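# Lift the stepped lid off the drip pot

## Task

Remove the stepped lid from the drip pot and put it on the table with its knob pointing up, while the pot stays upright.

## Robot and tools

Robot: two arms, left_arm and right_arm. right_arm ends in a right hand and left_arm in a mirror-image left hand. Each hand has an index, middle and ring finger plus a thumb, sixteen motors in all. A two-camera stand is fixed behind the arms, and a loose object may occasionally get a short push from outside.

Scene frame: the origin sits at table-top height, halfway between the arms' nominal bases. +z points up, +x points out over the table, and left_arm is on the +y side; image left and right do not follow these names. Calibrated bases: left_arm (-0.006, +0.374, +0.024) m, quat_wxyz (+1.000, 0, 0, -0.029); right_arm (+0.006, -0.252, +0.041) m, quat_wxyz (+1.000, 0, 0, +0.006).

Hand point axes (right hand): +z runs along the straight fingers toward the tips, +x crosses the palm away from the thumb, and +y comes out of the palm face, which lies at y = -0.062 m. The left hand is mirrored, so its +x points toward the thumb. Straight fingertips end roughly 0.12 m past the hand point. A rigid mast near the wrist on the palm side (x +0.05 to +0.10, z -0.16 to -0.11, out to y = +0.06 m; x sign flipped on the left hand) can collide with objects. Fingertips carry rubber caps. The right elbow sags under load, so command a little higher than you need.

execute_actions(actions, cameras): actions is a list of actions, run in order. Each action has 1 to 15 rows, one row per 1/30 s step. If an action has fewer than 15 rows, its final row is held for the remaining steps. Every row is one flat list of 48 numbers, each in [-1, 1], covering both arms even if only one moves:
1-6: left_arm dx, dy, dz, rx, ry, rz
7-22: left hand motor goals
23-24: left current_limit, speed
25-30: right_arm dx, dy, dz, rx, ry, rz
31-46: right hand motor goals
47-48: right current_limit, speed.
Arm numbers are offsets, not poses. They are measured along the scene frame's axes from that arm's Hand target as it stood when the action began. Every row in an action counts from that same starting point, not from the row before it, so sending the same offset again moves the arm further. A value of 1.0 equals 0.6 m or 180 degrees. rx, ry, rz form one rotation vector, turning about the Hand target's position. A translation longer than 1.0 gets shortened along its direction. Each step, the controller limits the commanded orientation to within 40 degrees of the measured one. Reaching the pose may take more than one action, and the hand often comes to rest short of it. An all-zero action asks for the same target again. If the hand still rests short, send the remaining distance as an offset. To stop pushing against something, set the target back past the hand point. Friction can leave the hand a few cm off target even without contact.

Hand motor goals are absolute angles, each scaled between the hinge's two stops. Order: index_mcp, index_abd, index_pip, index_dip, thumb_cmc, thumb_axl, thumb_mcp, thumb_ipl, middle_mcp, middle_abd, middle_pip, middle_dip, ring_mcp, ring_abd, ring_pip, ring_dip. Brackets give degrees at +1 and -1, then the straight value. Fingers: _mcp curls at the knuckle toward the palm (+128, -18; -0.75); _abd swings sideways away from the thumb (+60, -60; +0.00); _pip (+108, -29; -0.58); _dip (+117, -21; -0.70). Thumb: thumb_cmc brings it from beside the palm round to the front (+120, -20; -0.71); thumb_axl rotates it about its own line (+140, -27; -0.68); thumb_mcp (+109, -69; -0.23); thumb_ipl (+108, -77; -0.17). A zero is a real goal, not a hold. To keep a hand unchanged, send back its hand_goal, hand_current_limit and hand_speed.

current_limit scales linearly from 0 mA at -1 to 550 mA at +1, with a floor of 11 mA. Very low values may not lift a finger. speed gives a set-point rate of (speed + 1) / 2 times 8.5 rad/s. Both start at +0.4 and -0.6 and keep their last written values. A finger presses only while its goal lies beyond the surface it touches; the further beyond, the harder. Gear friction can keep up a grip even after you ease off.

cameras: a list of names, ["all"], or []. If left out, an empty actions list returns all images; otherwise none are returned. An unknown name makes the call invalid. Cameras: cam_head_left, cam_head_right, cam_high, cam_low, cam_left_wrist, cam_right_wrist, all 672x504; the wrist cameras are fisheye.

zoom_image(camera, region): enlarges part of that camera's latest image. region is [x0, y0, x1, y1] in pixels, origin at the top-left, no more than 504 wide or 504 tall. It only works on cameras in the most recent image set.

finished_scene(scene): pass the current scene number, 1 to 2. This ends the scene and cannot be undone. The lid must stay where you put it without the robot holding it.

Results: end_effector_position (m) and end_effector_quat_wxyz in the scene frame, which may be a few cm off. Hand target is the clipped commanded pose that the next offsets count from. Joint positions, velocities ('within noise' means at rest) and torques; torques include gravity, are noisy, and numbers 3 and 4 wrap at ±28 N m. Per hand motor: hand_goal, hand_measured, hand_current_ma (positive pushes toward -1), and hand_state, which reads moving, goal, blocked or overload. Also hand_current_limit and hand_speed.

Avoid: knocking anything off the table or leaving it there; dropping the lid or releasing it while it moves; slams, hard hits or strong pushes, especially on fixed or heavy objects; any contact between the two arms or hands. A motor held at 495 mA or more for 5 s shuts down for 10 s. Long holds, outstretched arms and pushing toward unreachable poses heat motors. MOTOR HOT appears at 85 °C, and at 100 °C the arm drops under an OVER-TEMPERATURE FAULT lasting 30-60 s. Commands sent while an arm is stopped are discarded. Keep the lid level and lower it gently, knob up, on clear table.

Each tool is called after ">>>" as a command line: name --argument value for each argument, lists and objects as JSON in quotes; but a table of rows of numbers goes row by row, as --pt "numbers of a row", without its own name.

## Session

>>> execute_actions --actions '[]'

Scene clock: 0.00 s.
left_arm: end_effector_position=(+0.5943, +0.2519, +0.2199) hand_goal=(-0.754, +0.000, -0.576, -0.696, -0.714, -0.678, -0.226, -0.168, -0.754, +0.000, -0.576, -0.696, -0.754, +0.000, -0.576, -0.696) hand_measured=(-0.754, +0.000, -0.576, -0.696, -0.714, -0.678, -0.226, -0.168, -0.754, +0.000, -0.576, -0.696, -0.754, +0.000, -0.576, -0.696) hand_current_ma=(+0, +0, +0, +0, +0, +0, +0, +0, +0, +0, +0, +0, +0, +0, +0, +0) hand_state=(goal, goal, goal, goal, goal, goal, goal, goal, goal, goal, goal, goal, goal, goal, overload, goal) hand_current_limit=0.40 hand_speed=-0.60 end_effector_quat_wxyz=(-0.068, +0.986, +0.126, +0.088) | right_arm: end_effector_position=(+0.3756, -0.0231, +0.3967) hand_goal=(-0.754, +0.000, -0.576, -0.696, -0.714, -0.678, -0.226, -0.168, -0.754, +0.000, -0.576, -0.696, -0.754, +0.000, -0.576, -0.696) hand_measured=(-0.754, +0.000, -0.576, -0.696, -0.714, -0.678, -0.226, -0.168, -0.754, +0.000, -0.576, -0.696, -0.754, +0.000, -0.576, -0.696) hand_current_ma=(+0, +0, +0, +0, +0, +0, +0, +0, +0, +0, +0, +0, +0, +0, +0, +0) hand_state=(goal, goal, goal, goal, goal, goal, goal, goal, goal, goal, goal, goal, goal, goal, goal, goal) hand_current_limit=0.40 hand_speed=-0.60 end_effector_quat_wxyz=(-0.213, +0.806, +0.370, +0.410)
Joint positions: left_arm=[-0.077 1.723 1.59 -1.302 -0.177 1.193] | right_arm=[0.664 0.93 1.05 -0.745 -0.191 1.483]
Joint velocities: within noise
Joint torques (N m): no reading
Heat: left arm: hottest waist 23 °C; right arm: hottest waist 22 °C.
Hand target: left_arm +0.6013, +0.2509, +0.2276; -0.066, +0.985, +0.126, +0.097 | right_arm +0.3790, -0.0204, +0.4170; -0.217, +0.797, +0.369, +0.426

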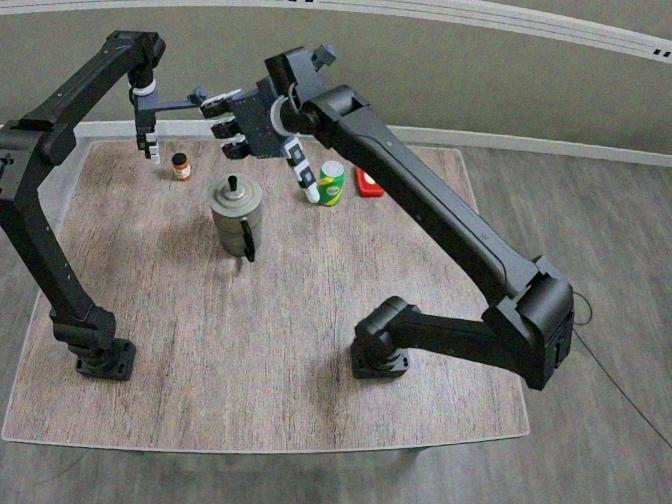

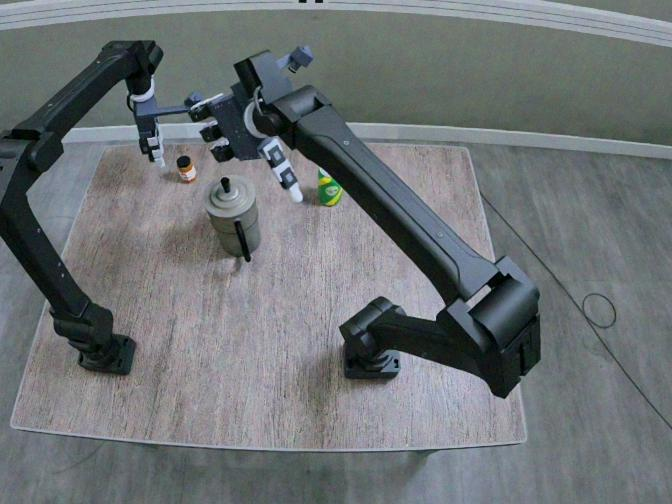

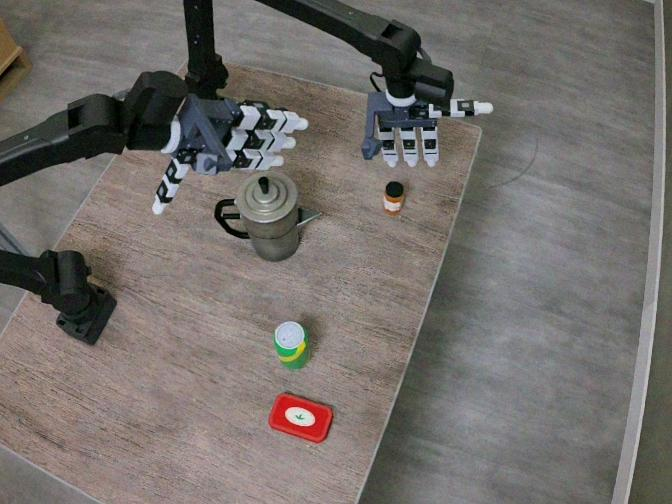

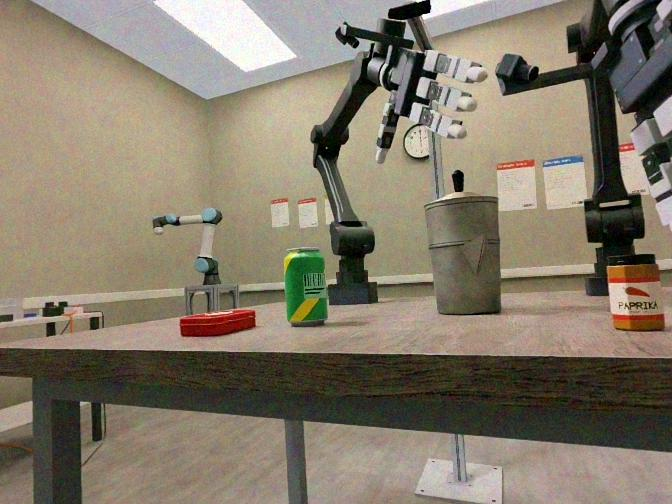

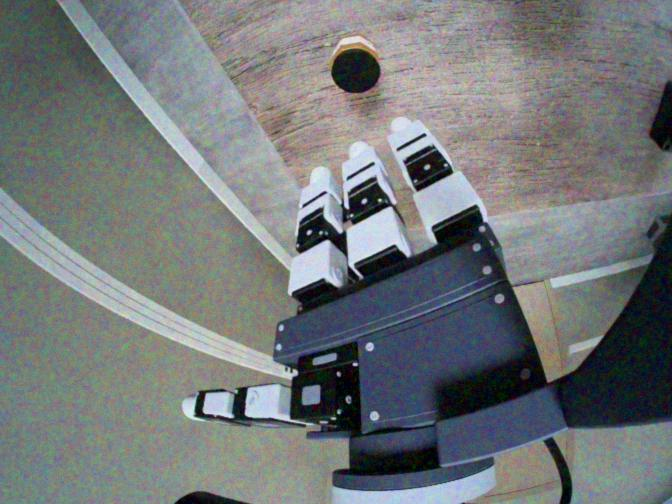

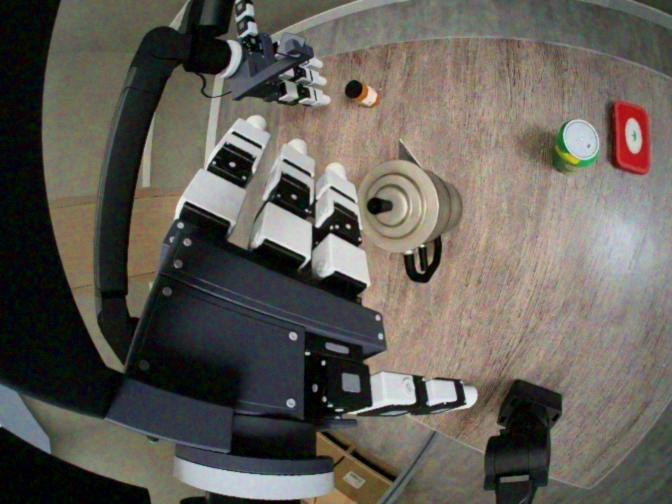

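>>> zoom_image --camera "cam_head_left" --region '[160, 130, 320, 320]'

>>> zoom_image --camera "cam_low" --region '[380, 130, 560, 330]'

Scaled by 2.653 from the camera's 672x504 image, which has a finer 960x720 frame.

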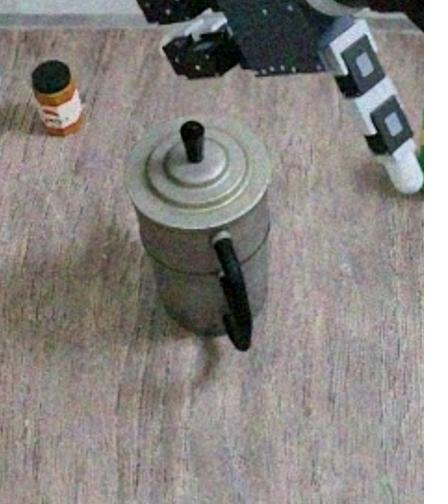

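Scaled by 2.520 from the camera's 672x504 image, which has a finer 960x720 frame.

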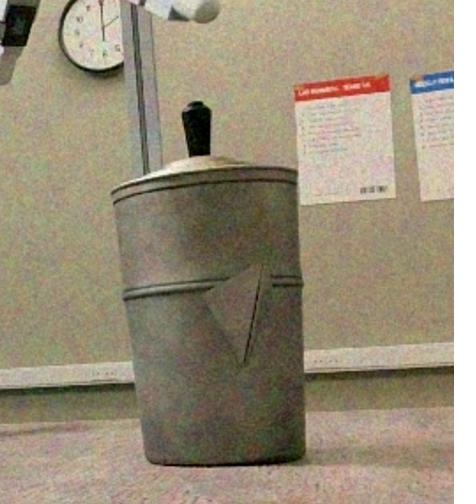

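>>> execute_actions --actions '[[[0,0,0,0,0,0,-0.754,0,-0.576,-0.696,-0.714,-0.678,-0.226,-0.168,-0.754,0,-0.576,-0.696,-0.754,0,-0.576,-0.696,0.4,-0.6,0,0,0.05,-0.012,0.1177,-0.005,-0.959,0,-0.066,0.971,0.457,-0.678,0.337,-0.005,-0.97,0,-0.97,-0.97,-0.97,0,-0.97,-0.97,0.4,-0.6]],[[0,0,0,0,0,0,-0.754,0,-0.576,-0.696,-0.714,-0.678,-0.226,-0.168,-0.754,0,-0.576,-0.696,-0.754,0,-0.576,-0.696,0.4,-0.6,0.003,0.05,0,-0.012,0.1177,-0.005,-0.959,0,-0.066,0.971,0.457,-0.678,0.337,-0.005,-0.97,0,-0.97,-0.97,-0.97,0,-0.97,-0.97,0.4,-0.6]]]' --cameras '["all"]'

Scene clock: 8.07 s.
left_arm: end_effector_position=(+0.5943, +0.2519, +0.2199) hand_goal=(-0.754, +0.000, -0.576, -0.696, -0.714, -0.678, -0.226, -0.168, -0.754, +0.000, -0.576, -0.696, -0.754, +0.000, -0.576, -0.696) hand_measured=(-0.754, +0.000, -0.576, -0.696, -0.714, -0.678, -0.224, -0.168, -0.754, +0.000, -0.576, -0.696, -0.754, +0.000, -0.576, -0.696) hand_current_ma=(+0, +0, +0, +0, +0, +0, +1, +0, +0, +0, +0, +0, +0, +0, +0, +0) hand_state=(goal, goal, goal, goal, goal, goal, goal, goal, goal, goal, goal, goal, goal, goal, overload, goal) hand_current_limit=0.40 hand_speed=-0.60 end_effector_quat_wxyz=(-0.068, +0.986, +0.126, +0.088) | right_arm: end_effector_position=(+0.3718, +0.0109, +0.4185) hand_goal=(-0.960, +0.000, -0.066, +0.970, +0.456, -0.678, +0.336, -0.006, -0.970, +0.000, -0.970, -0.970, -0.970, +0.000, -0.970, -0.970) hand_measured=(-0.952, -0.002, -0.068, +0.966, +0.450, -0.678, +0.334, -0.008, -0.960, -0.002, -0.964, -0.966, -0.960, -0.002, -0.964, -0.966) hand_current_ma=(+25, -3, -5, -9, -15, +1, -6, -8, +37, -4, +19, +9, +34, -4, +20, +10) hand_state=(goal, goal, goal, goal, goal, goal, goal, goal, goal, goal, goal, goal, goal, goal, goal, goal) hand_current_limit=0.40 hand_speed=-0.60 end_effector_quat_wxyz=(-0.291, +0.914, +0.274, +0.075)
Joint positions: left_arm=[-0.077 1.723 1.59 -1.302 -0.177 1.193] | right_arm=[0.584 1.405 1.731 -1.542 -0.508 1.678]
Joint torques (N m): left_arm=[-0.67 -14.33 8.68 0.25 -0.26 -0.08] | right_arm=[-0.15 -12.51 14.49 0.38 -0.55 0.15]
Heat: left arm: hottest waist 23 °C; right arm: hottest waist 22 °C.
Hand target: left_arm +0.6013, +0.2509, +0.2276; -0.066, +0.985, +0.126, +0.097 | right_arm +0.3808, +0.0097, +0.4470; -0.299, +0.910, +0.269, +0.099
Off the commanded pose: left_arm 0.010 m, 1 deg | right_arm 0.030 m, 3 deg.

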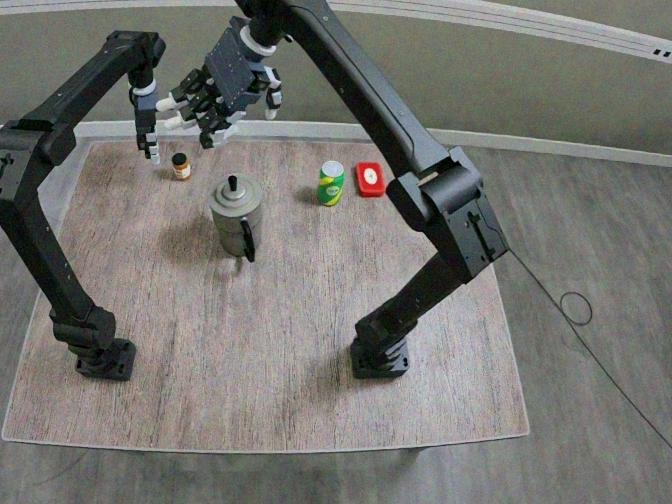

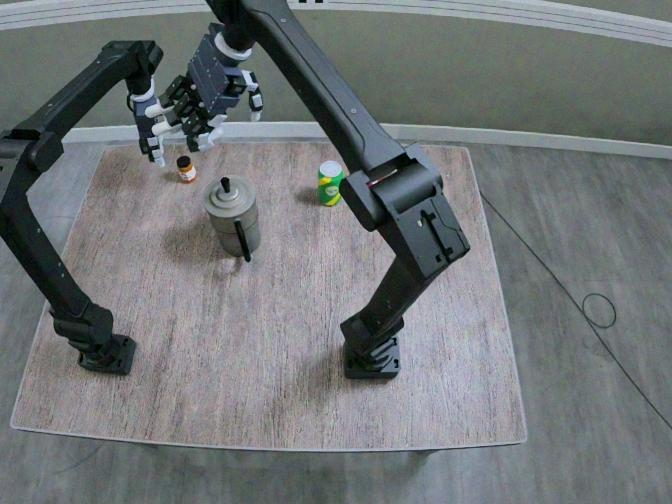

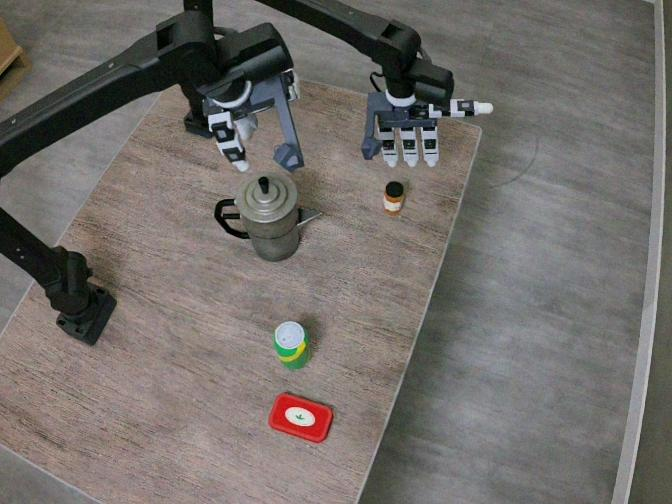

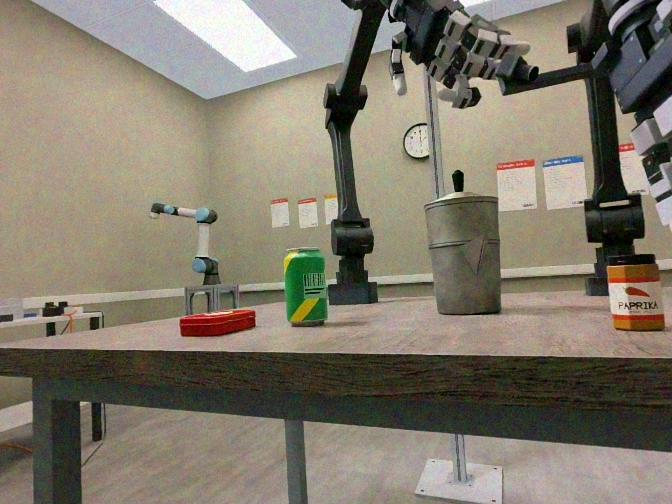

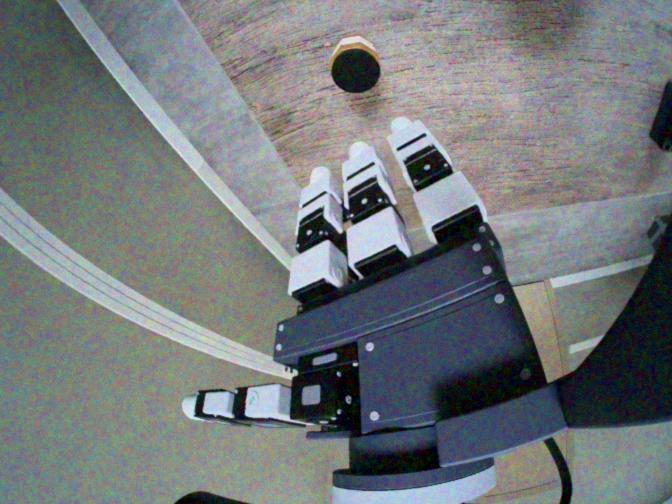

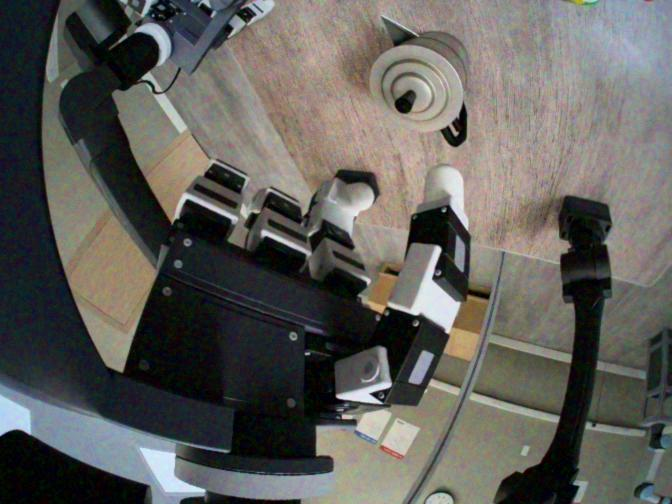

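>>> execute_actions --actions '[[[0,0,0,0,0,0,-0.754,0,-0.576,-0.696,-0.714,-0.678,-0.226,-0.168,-0.754,0,-0.576,-0.696,-0.754,0,-0.576,-0.696,0.4,-0.6,0.005,0.055,-0.02,-0.012,0.1177,-0.005,-0.959,0,-0.066,0.971,0.457,-0.678,0.337,-0.005,-0.97,0,-0.97,-0.97,-0.97,0,-0.97,-0.97,0.4,-0.6]]]' --cameras '["all"]'

Scene clock: 9.67 s.
left_arm: end_effector_position=(+0.5943, +0.2519, +0.2199) hand_goal=(-0.754, +0.000, -0.576, -0.696, -0.714, -0.678, -0.226, -0.168, -0.754, +0.000, -0.576, -0.696, -0.754, +0.000, -0.576, -0.696) hand_measured=(-0.754, +0.000, -0.576, -0.696, -0.714, -0.678, -0.224, -0.168, -0.754, +0.000, -0.576, -0.696, -0.754, +0.000, -0.576, -0.696) hand_current_ma=(+0, +0, +0, +0, +0, +0, +1, +0, +0, +0, +0, +0, +0, +0, +0, +0) hand_state=(goal, goal, goal, goal, goal, goal, goal, goal, goal, goal, goal, goal, goal, goal, overload, goal) hand_current_limit=0.40 hand_speed=-0.60 end_effector_quat_wxyz=(-0.068, +0.986, +0.126, +0.088) | right_arm: end_effector_position=(+0.3764, +0.0453, +0.4049) hand_goal=(-0.960, +0.000, -0.066, +0.970, +0.456, -0.678, +0.336, -0.006, -0.970, +0.000, -0.970, -0.970, -0.970, +0.000, -0.970, -0.970) hand_measured=(-0.952, -0.002, -0.068, +0.966, +0.454, -0.678, +0.334, -0.008, -0.958, -0.002, -0.964, -0.966, -0.960, -0.002, -0.964, -0.966) hand_current_ma=(+27, -3, -4, -9, -4, +1, -6, -8, +38, -4, +19, +9, +34, -4, +20, +10) hand_state=(goal, goal, goal, goal, goal, goal, goal, goal, goal, goal, goal, goal, goal, goal, goal, goal) hand_current_limit=0.40 hand_speed=-0.60 end_effector_quat_wxyz=(-0.331, +0.923, +0.189, -0.047)
Joint positions: left_arm=[-0.077 1.723 1.59 -1.302 -0.177 1.193] | right_arm=[0.57 1.607 1.924 -1.698 -0.658 1.814]
Joint torques (N m): left_arm=[-1.03 -15.03 8.7 0.18 -0.28 -0.1] | right_arm=[-0.03 -15.97 14.15 0.02 -0.74 0.19]
Heat: left arm: hottest waist 23 °C; right arm: hottest waist 22 °C.
Hand target: left_arm +0.6013, +0.2509, +0.2276; -0.066, +0.985, +0.126, +0.097 | right_arm +0.3838, +0.0427, +0.4350; -0.326, +0.920, +0.204, -0.073
Off the commanded pose: left_arm 0.010 m, 1 deg | right_arm 0.031 m, 4 deg.
joint sent to its limit (right arm) — joint 4 (wrist pitch), lower limit. The joint targets are off in orientation, not in position.

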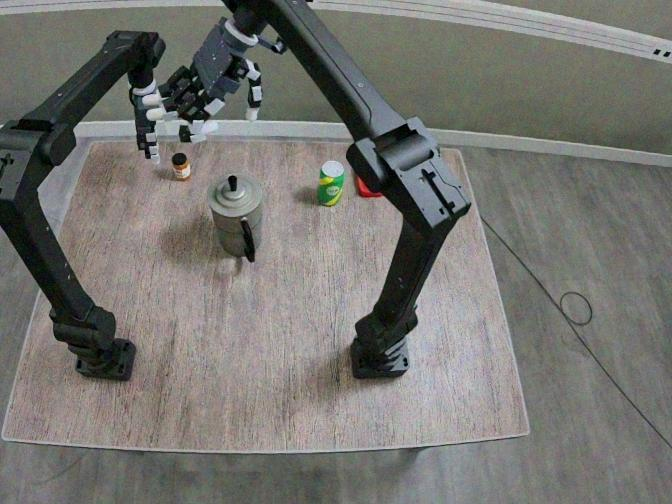

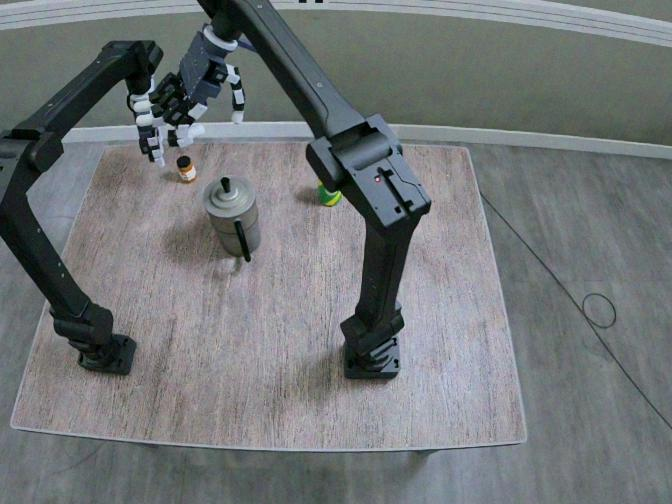

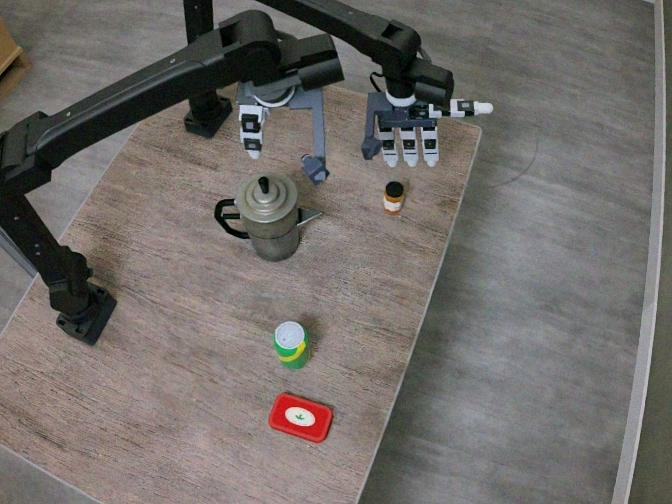

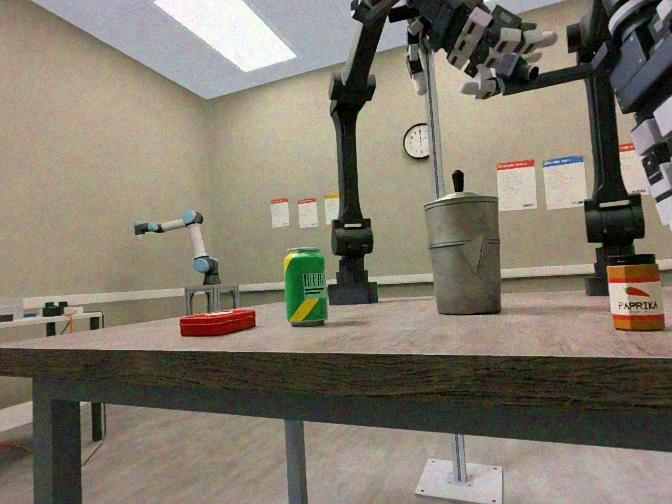

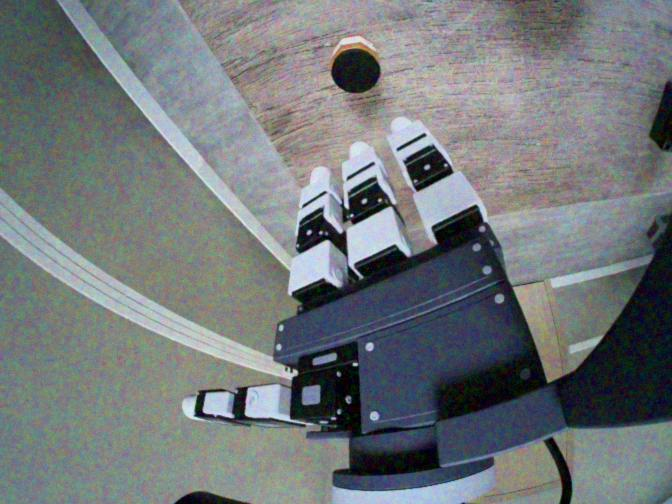

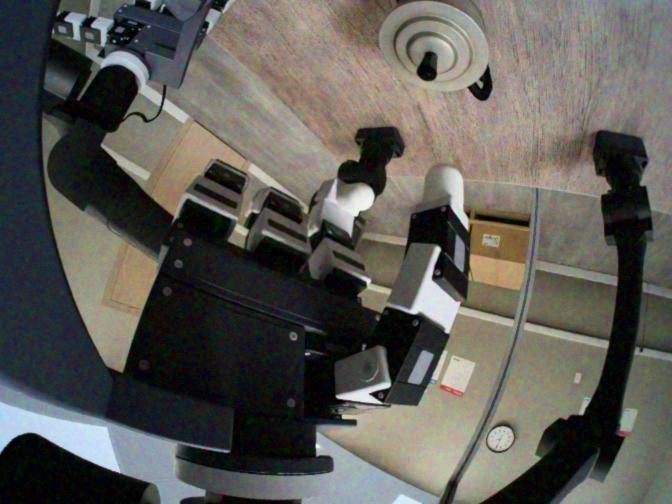

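>>> execute_actions --actions '[[[0,0,0,0,0,0,-0.754,0,-0.576,-0.696,-0.714,-0.678,-0.226,-0.168,-0.754,0,-0.576,-0.696,-0.754,0,-0.576,-0.696,0.4,-0.6,0.005,0.0,-0.07,0,0,0,-0.959,0,-0.066,0.971,0.457,-0.678,0.337,-0.005,-0.97,0,-0.97,-0.97,-0.97,0,-0.97,-0.97,0.4,-0.6]],[[0,0,0,0,0,0,-0.754,0,-0.576,-0.696,-0.714,-0.678,-0.226,-0.168,-0.754,0,-0.576,-0.696,-0.754,0,-0.576,-0.696,0.4,-0.6,0.00,0.0,-0.07,0,0,0,-0.959,0,-0.066,0.971,0.457,-0.678,0.337,-0.005,-0.97,0,-0.97,-0.97,-0.97,0,-0.97,-0.97,0.4,-0.6]]]' --cameras '["cam_head_left","cam_head_right","cam_high","cam_low","cam_right_wrist"]'

>>> zoom_image --camera "cam_head_left" --region '[140, 80, 320, 260]'

>>> zoom_image --camera "cam_low" --region '[380, 50, 560, 230]'

Scene clock: 11.83 s.
left_arm: end_effector_position=(+0.5943, +0.2519, +0.2199) hand_goal=(-0.754, +0.000, -0.576, -0.696, -0.714, -0.678, -0.226, -0.168, -0.754, +0.000, -0.576, -0.696, -0.754, +0.000, -0.576, -0.696) hand_measured=(-0.754, +0.000, -0.576, -0.696, -0.714, -0.678, -0.224, -0.168, -0.754, +0.000, -0.576, -0.696, -0.754, +0.000, -0.576, -0.696) hand_current_ma=(+0, +0, +0, +0, +0, +0, +1, +0, +0, +0, +0, +0, +0, +0, +0, +0) hand_state=(goal, goal, goal, goal, goal, goal, goal, goal, goal, goal, goal, goal, goal, goal, overload, goal) hand_current_limit=0.40 hand_speed=-0.60 end_effector_quat_wxyz=(-0.068, +0.986, +0.126, +0.088) | right_arm: end_effector_position=(+0.3804, +0.0472, +0.3528) hand_goal=(-0.960, +0.000, -0.066, +0.970, +0.456, -0.678, +0.336, -0.006, -0.970, +0.000, -0.970, -0.970, -0.970, +0.000, -0.970, -0.970) hand_measured=(-0.952, -0.002, -0.068, +0.966, +0.454, -0.678, +0.334, -0.008, -0.958, -0.002, -0.964, -0.966, -0.960, -0.002, -0.964, -0.966) hand_current_ma=(+27, -3, -4, -9, -3, +1, -6, -8, +38, -4, +19, +9, +34, -4, +20, +10) hand_state=(goal, goal, goal, goal, goal, goal, goal, goal, goal, goal, goal, goal, goal, goal, goal, goal) hand_current_limit=0.40 hand_speed=-0.60 end_effector_quat_wxyz=(-0.323, +0.920, +0.205, -0.080)
Joint positions: left_arm=[-0.077 1.723 1.59 -1.302 -0.177 1.193] | right_arm=[0.567 1.636 1.82 -1.66 -0.673 1.745]
Joint torques (N m): left_arm=[-0.32 -14.97 8.75 0.21 -0.26 -0.08] | right_arm=[-0.21 -16.15 8.65 0.66 -0.7 -0.01]
Heat: left arm: hottest waist 23 °C; right arm: hottest elbow 23 °C.
Hand target: left_arm +0.6013, +0.2509, +0.2276; -0.066, +0.985, +0.126, +0.097 | right_arm +0.3868, +0.0427, +0.3509; -0.326, +0.920, +0.204, -0.073
Off the commanded pose: left_arm 0.010 m, 1 deg | right_arm 0.008 m, 1 deg.
Images, in order (width x height): cam_head_left 672x504, cam_head_right 672x504, cam_high 672x504, cam_low 672x504, cam_right_wrist 672x504.

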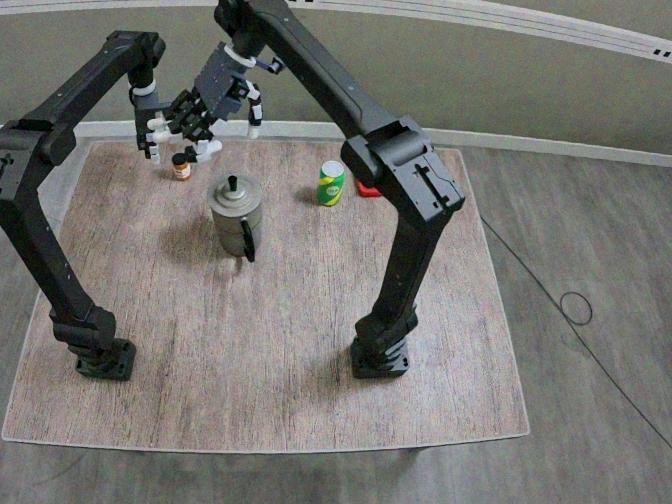

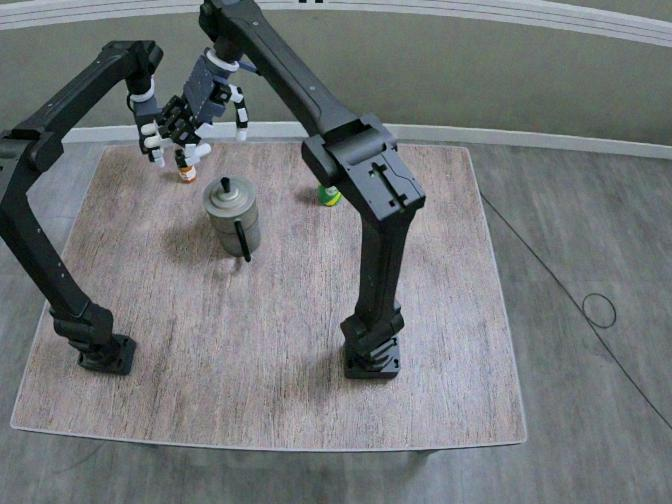

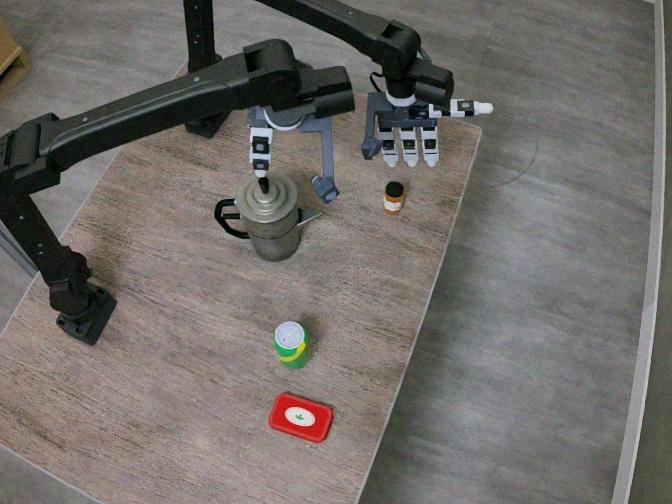

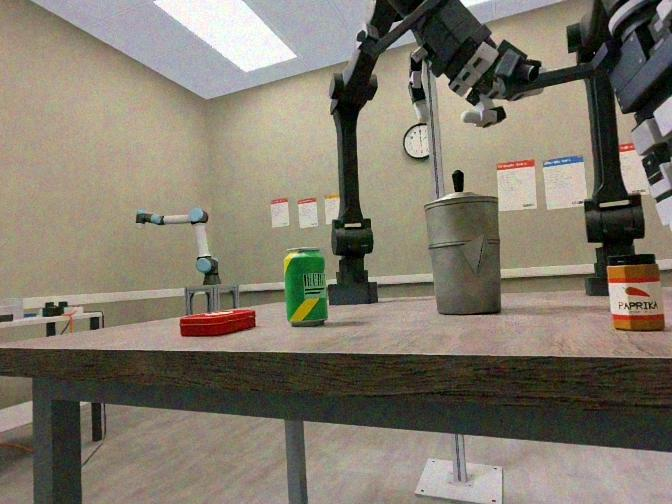

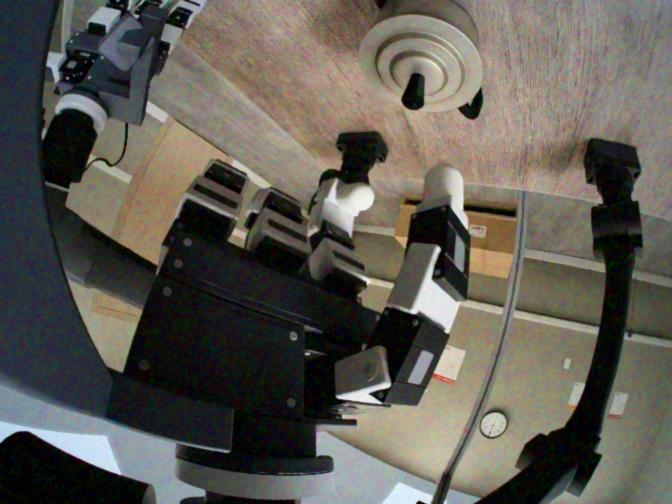

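Scaled by 2.800 from the camera's 672x504 image, which has a finer 960x720 frame.

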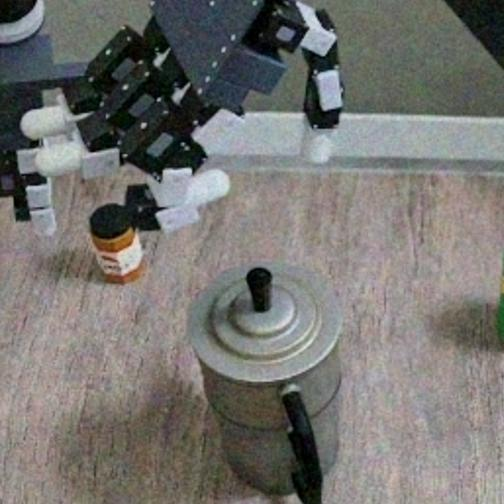

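Scaled by 2.800 from the camera's 672x504 image, which has a finer 960x720 frame.

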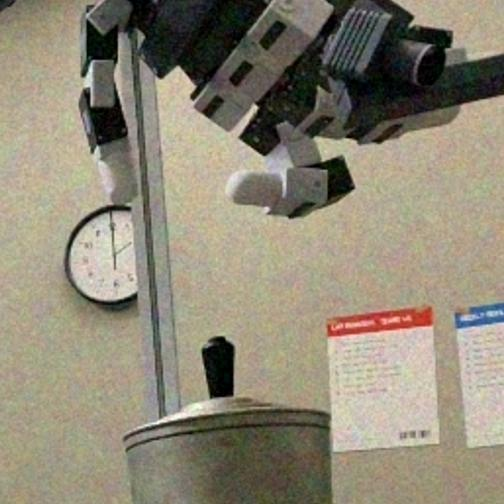

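>>> execute_actions --actions '[[[0,0.167,0.04,0,0,0,-0.754,0,-0.576,-0.696,-0.714,-0.678,-0.226,-0.168,-0.754,0,-0.576,-0.696,-0.754,0,-0.576,-0.696,0.4,-0.6,-0.0138,0.023,-0.05,0,0,0,-0.959,0,-0.066,0.971,0.457,-0.678,0.337,-0.005,-0.97,0,-0.97,-0.97,-0.97,0,-0.97,-0.97,0.4,-0.6]]]' --cameras '["cam_head_left","cam_low","cam_right_wrist"]'

>>> zoom_image --camera "cam_head_left" --region '[140, 80, 320, 260]'

>>> zoom_image --camera "cam_low" --region '[380, 50, 560, 230]'

Scene clock: 17.40 s.
left_arm: end_effector_position=(+0.5900, +0.3542, +0.2305) hand_goal=(-0.754, +0.000, -0.576, -0.696, -0.714, -0.678, -0.226, -0.168, -0.754, +0.000, -0.576, -0.696, -0.754, +0.000, -0.576, -0.696) hand_measured=(-0.752, +0.000, -0.576, -0.696, -0.714, -0.678, -0.224, -0.168, -0.752, +0.000, -0.576, -0.696, -0.752, +0.000, -0.576, -0.696) hand_current_ma=(+0, +0, +0, +0, +0, +0, +1, +0, +0, +0, +0, +0, +0, +0, +0, +0) hand_state=(goal, goal, goal, goal, goal, goal, goal, goal, goal, goal, goal, goal, goal, goal, overload, goal) hand_current_limit=0.40 hand_speed=-0.60 end_effector_quat_wxyz=(-0.068, +0.986, +0.133, +0.079) | right_arm: end_effector_position=(+0.3834, +0.0517, +0.3214) hand_goal=(-0.960, +0.000, -0.066, +0.970, +0.456, -0.678, +0.336, -0.006, -0.970, +0.000, -0.970, -0.970, -0.970, +0.000, -0.970, -0.970) hand_measured=(-0.952, -0.002, -0.068, +0.966, +0.454, -0.678, +0.334, -0.008, -0.958, -0.002, -0.964, -0.966, -0.960, -0.002, -0.964, -0.966) hand_current_ma=(+27, -3, -4, -9, -3, +1, -6, -8, +38, -4, +19, +9, +34, -4, +20, +10) hand_state=(goal, goal, goal, goal, goal, goal, goal, goal, goal, goal, goal, goal, goal, goal, goal, goal) hand_current_limit=0.40 hand_speed=-0.60 end_effector_quat_wxyz=(-0.325, +0.921, +0.200, -0.074)
Joint positions: left_arm=[0.114 1.7 1.59 -1.313 -0.148 1.369] | right_arm=[0.571 1.627 1.724 -1.551 -0.672 1.766]
Joint torques (N m): left_arm=[-1.14 -14.56 10.56 -0.13 -0.13 0.03] | right_arm=[2.43 -16.32 8.58 0.72 -0.6 0.18]
Heat: left arm: hottest waist 22 °C; right arm: hottest elbow 23 °C.
Hand target: left_arm +0.6014, +0.3512, +0.2514; -0.066, +0.985, +0.127, +0.097 | right_arm +0.3786, +0.0564, +0.3210; -0.326, +0.920, +0.204, -0.073
Off the commanded pose: left_arm 0.024 m, 2 deg | right_arm 0.007 m, 0 deg.
Images, in order (width x height): cam_head_left 672x504, cam_low 672x504, cam_right_wrist 672x504.

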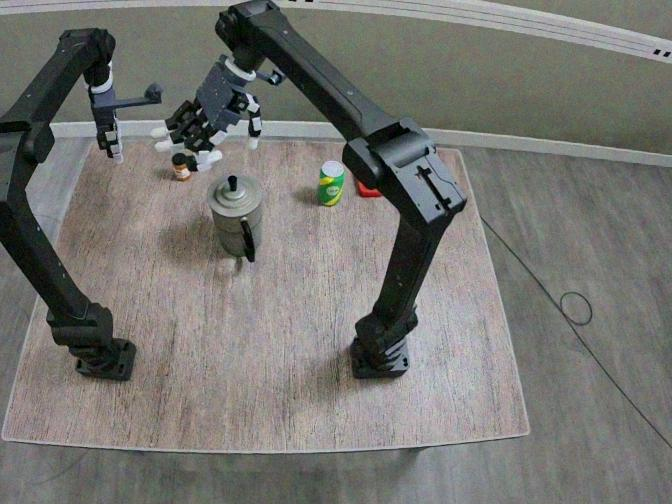

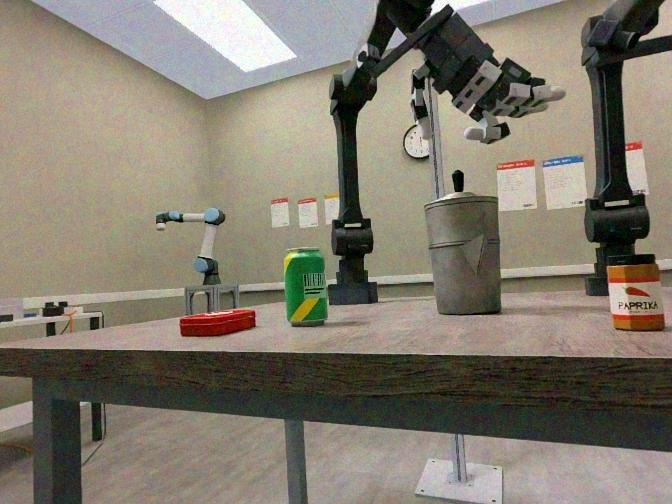

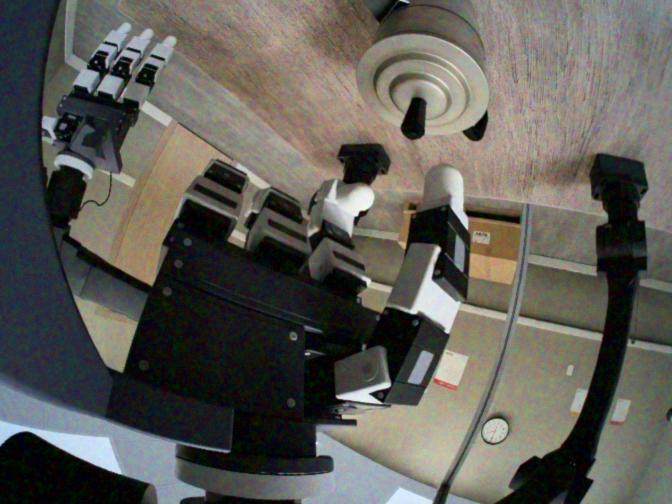

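Scaled by 2.800 from the camera's 672x504 image, which has a finer 960x720 frame.

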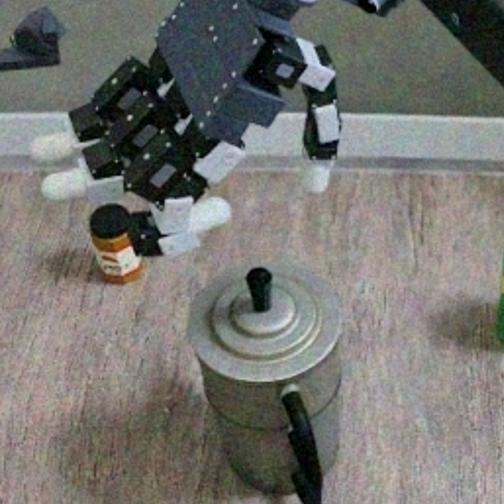

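Scaled by 2.800 from the camera's 672x504 image, which has a finer 960x720 frame.

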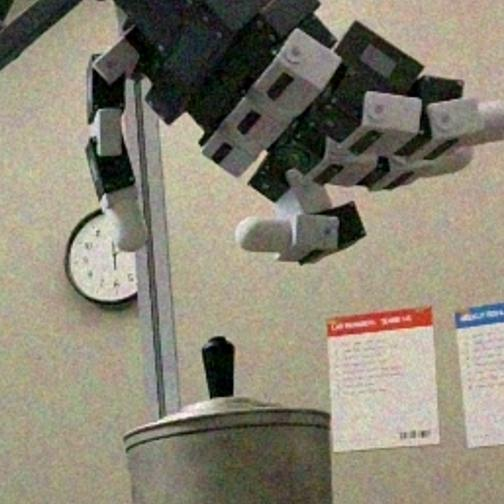

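>>> execute_actions --actions '[[[0,0,0,0,0,0,-0.754,0,-0.576,-0.696,-0.714,-0.678,-0.226,-0.168,-0.754,0,-0.576,-0.696,-0.754,0,-0.576,-0.696,0.4,-0.6,-0.025,0.03,-0.033,0,0,0,-0.959,0,-0.066,0.971,0.457,-0.678,0.337,-0.005,-0.97,0,-0.97,-0.97,-0.97,0,-0.97,-0.97,0.4,-0.6]]]' --cameras '["cam_head_left","cam_low","cam_right_wrist"]'

>>> zoom_image --camera "cam_head_left" --region '[180, 110, 290, 220]'

>>> zoom_image --camera "cam_low" --region '[390, 100, 520, 230]'

Scene clock: 20.20 s.
left_arm: end_effector_position=(+0.5894, +0.3541, +0.2303) hand_goal=(-0.754, +0.000, -0.576, -0.696, -0.714, -0.678, -0.226, -0.168, -0.754, +0.000, -0.576, -0.696, -0.754, +0.000, -0.576, -0.696) hand_measured=(-0.752, +0.000, -0.576, -0.696, -0.714, -0.678, -0.224, -0.168, -0.752, +0.000, -0.576, -0.696, -0.752, +0.000, -0.576, -0.696) hand_current_ma=(+0, +0, +0, +0, +0, +0, +1, +0, +0, +0, +0, +0, +0, +0, +0, +0) hand_state=(goal, goal, goal, goal, goal, goal, goal, goal, goal, goal, goal, goal, goal, goal, overload, goal) hand_current_limit=0.40 hand_speed=-0.60 end_effector_quat_wxyz=(-0.068, +0.986, +0.132, +0.078) | right_arm: end_effector_position=(+0.3669, +0.0733, +0.2993) hand_goal=(-0.960, +0.000, -0.066, +0.970, +0.456, -0.678, +0.336, -0.006, -0.970, +0.000, -0.970, -0.970, -0.970, +0.000, -0.970, -0.970) hand_measured=(-0.952, -0.002, -0.068, +0.966, +0.454, -0.678, +0.334, -0.008, -0.958, -0.002, -0.964, -0.966, -0.960, -0.002, -0.964, -0.966) hand_current_ma=(+27, -3, -4, -9, -3, +1, -6, -8, +38, -4, +19, +9, +34, -4, +20, +10) hand_state=(goal, goal, goal, goal, goal, goal, goal, goal, goal, goal, goal, goal, goal, goal, goal, goal) hand_current_limit=0.40 hand_speed=-0.60 end_effector_quat_wxyz=(-0.324, +0.921, +0.203, -0.077)
Joint positions: left_arm=[0.114 1.7 1.59 -1.314 -0.148 1.37] | right_arm=[0.625 1.617 1.653 -1.459 -0.666 1.825]
Joint torques (N m): left_arm=[-1.14 -15.21 10.73 -0.12 -0.11 0.01] | right_arm=[1.73 -16.79 8.59 0.8 -0.55 0.17]
Heat: left arm: hottest waist 22 °C; right arm: hottest elbow 23 °C.
Hand target: left_arm +0.6014, +0.3512, +0.2514; -0.066, +0.985, +0.126, +0.096 | right_arm +0.3635, +0.0744, +0.3011; -0.326, +0.920, +0.204, -0.073
Off the commanded pose: left_arm 0.024 m, 2 deg | right_arm 0.004 m, 1 deg.
Images, in order (width x height): cam_head_left 672x504, cam_low 672x504, cam_right_wrist 672x504.

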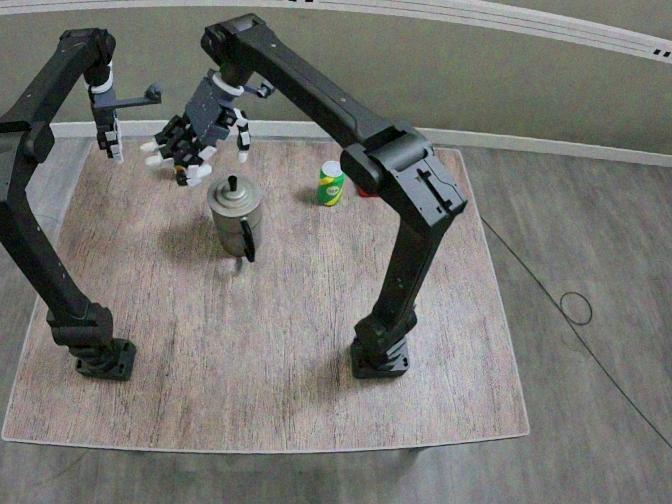

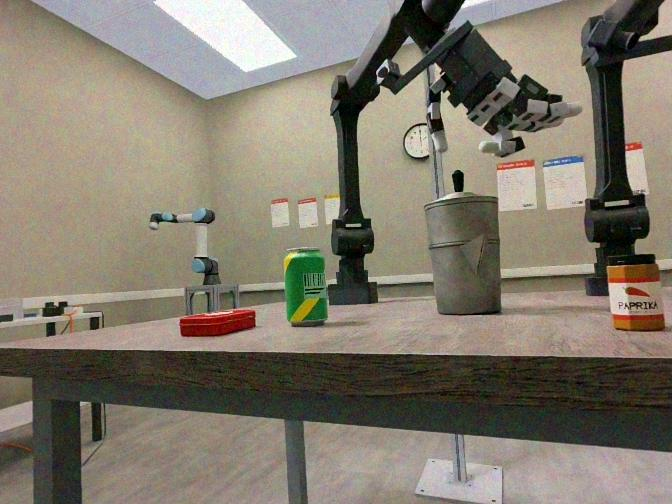

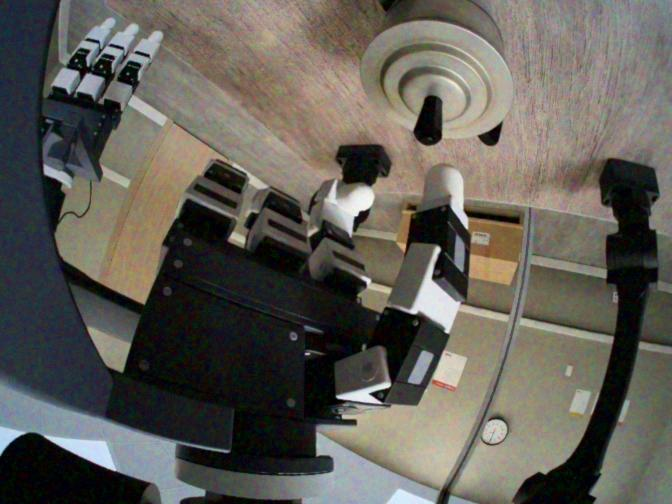

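Scaled by 4.582 from the camera's 672x504 image, which has a finer 960x720 frame.

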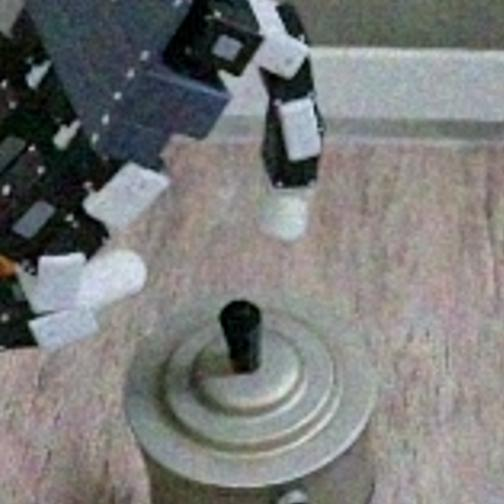

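Scaled by 3.877 from the camera's 672x504 image, which has a finer 960x720 frame.

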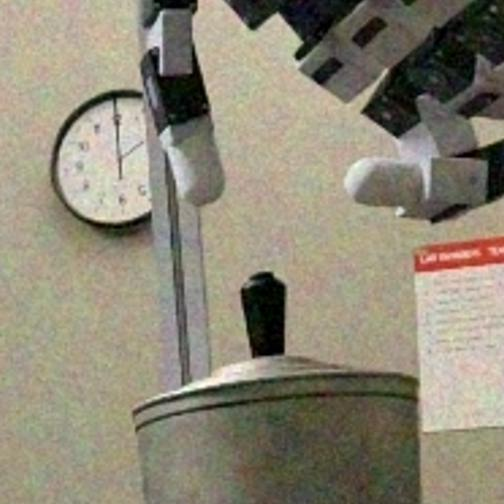

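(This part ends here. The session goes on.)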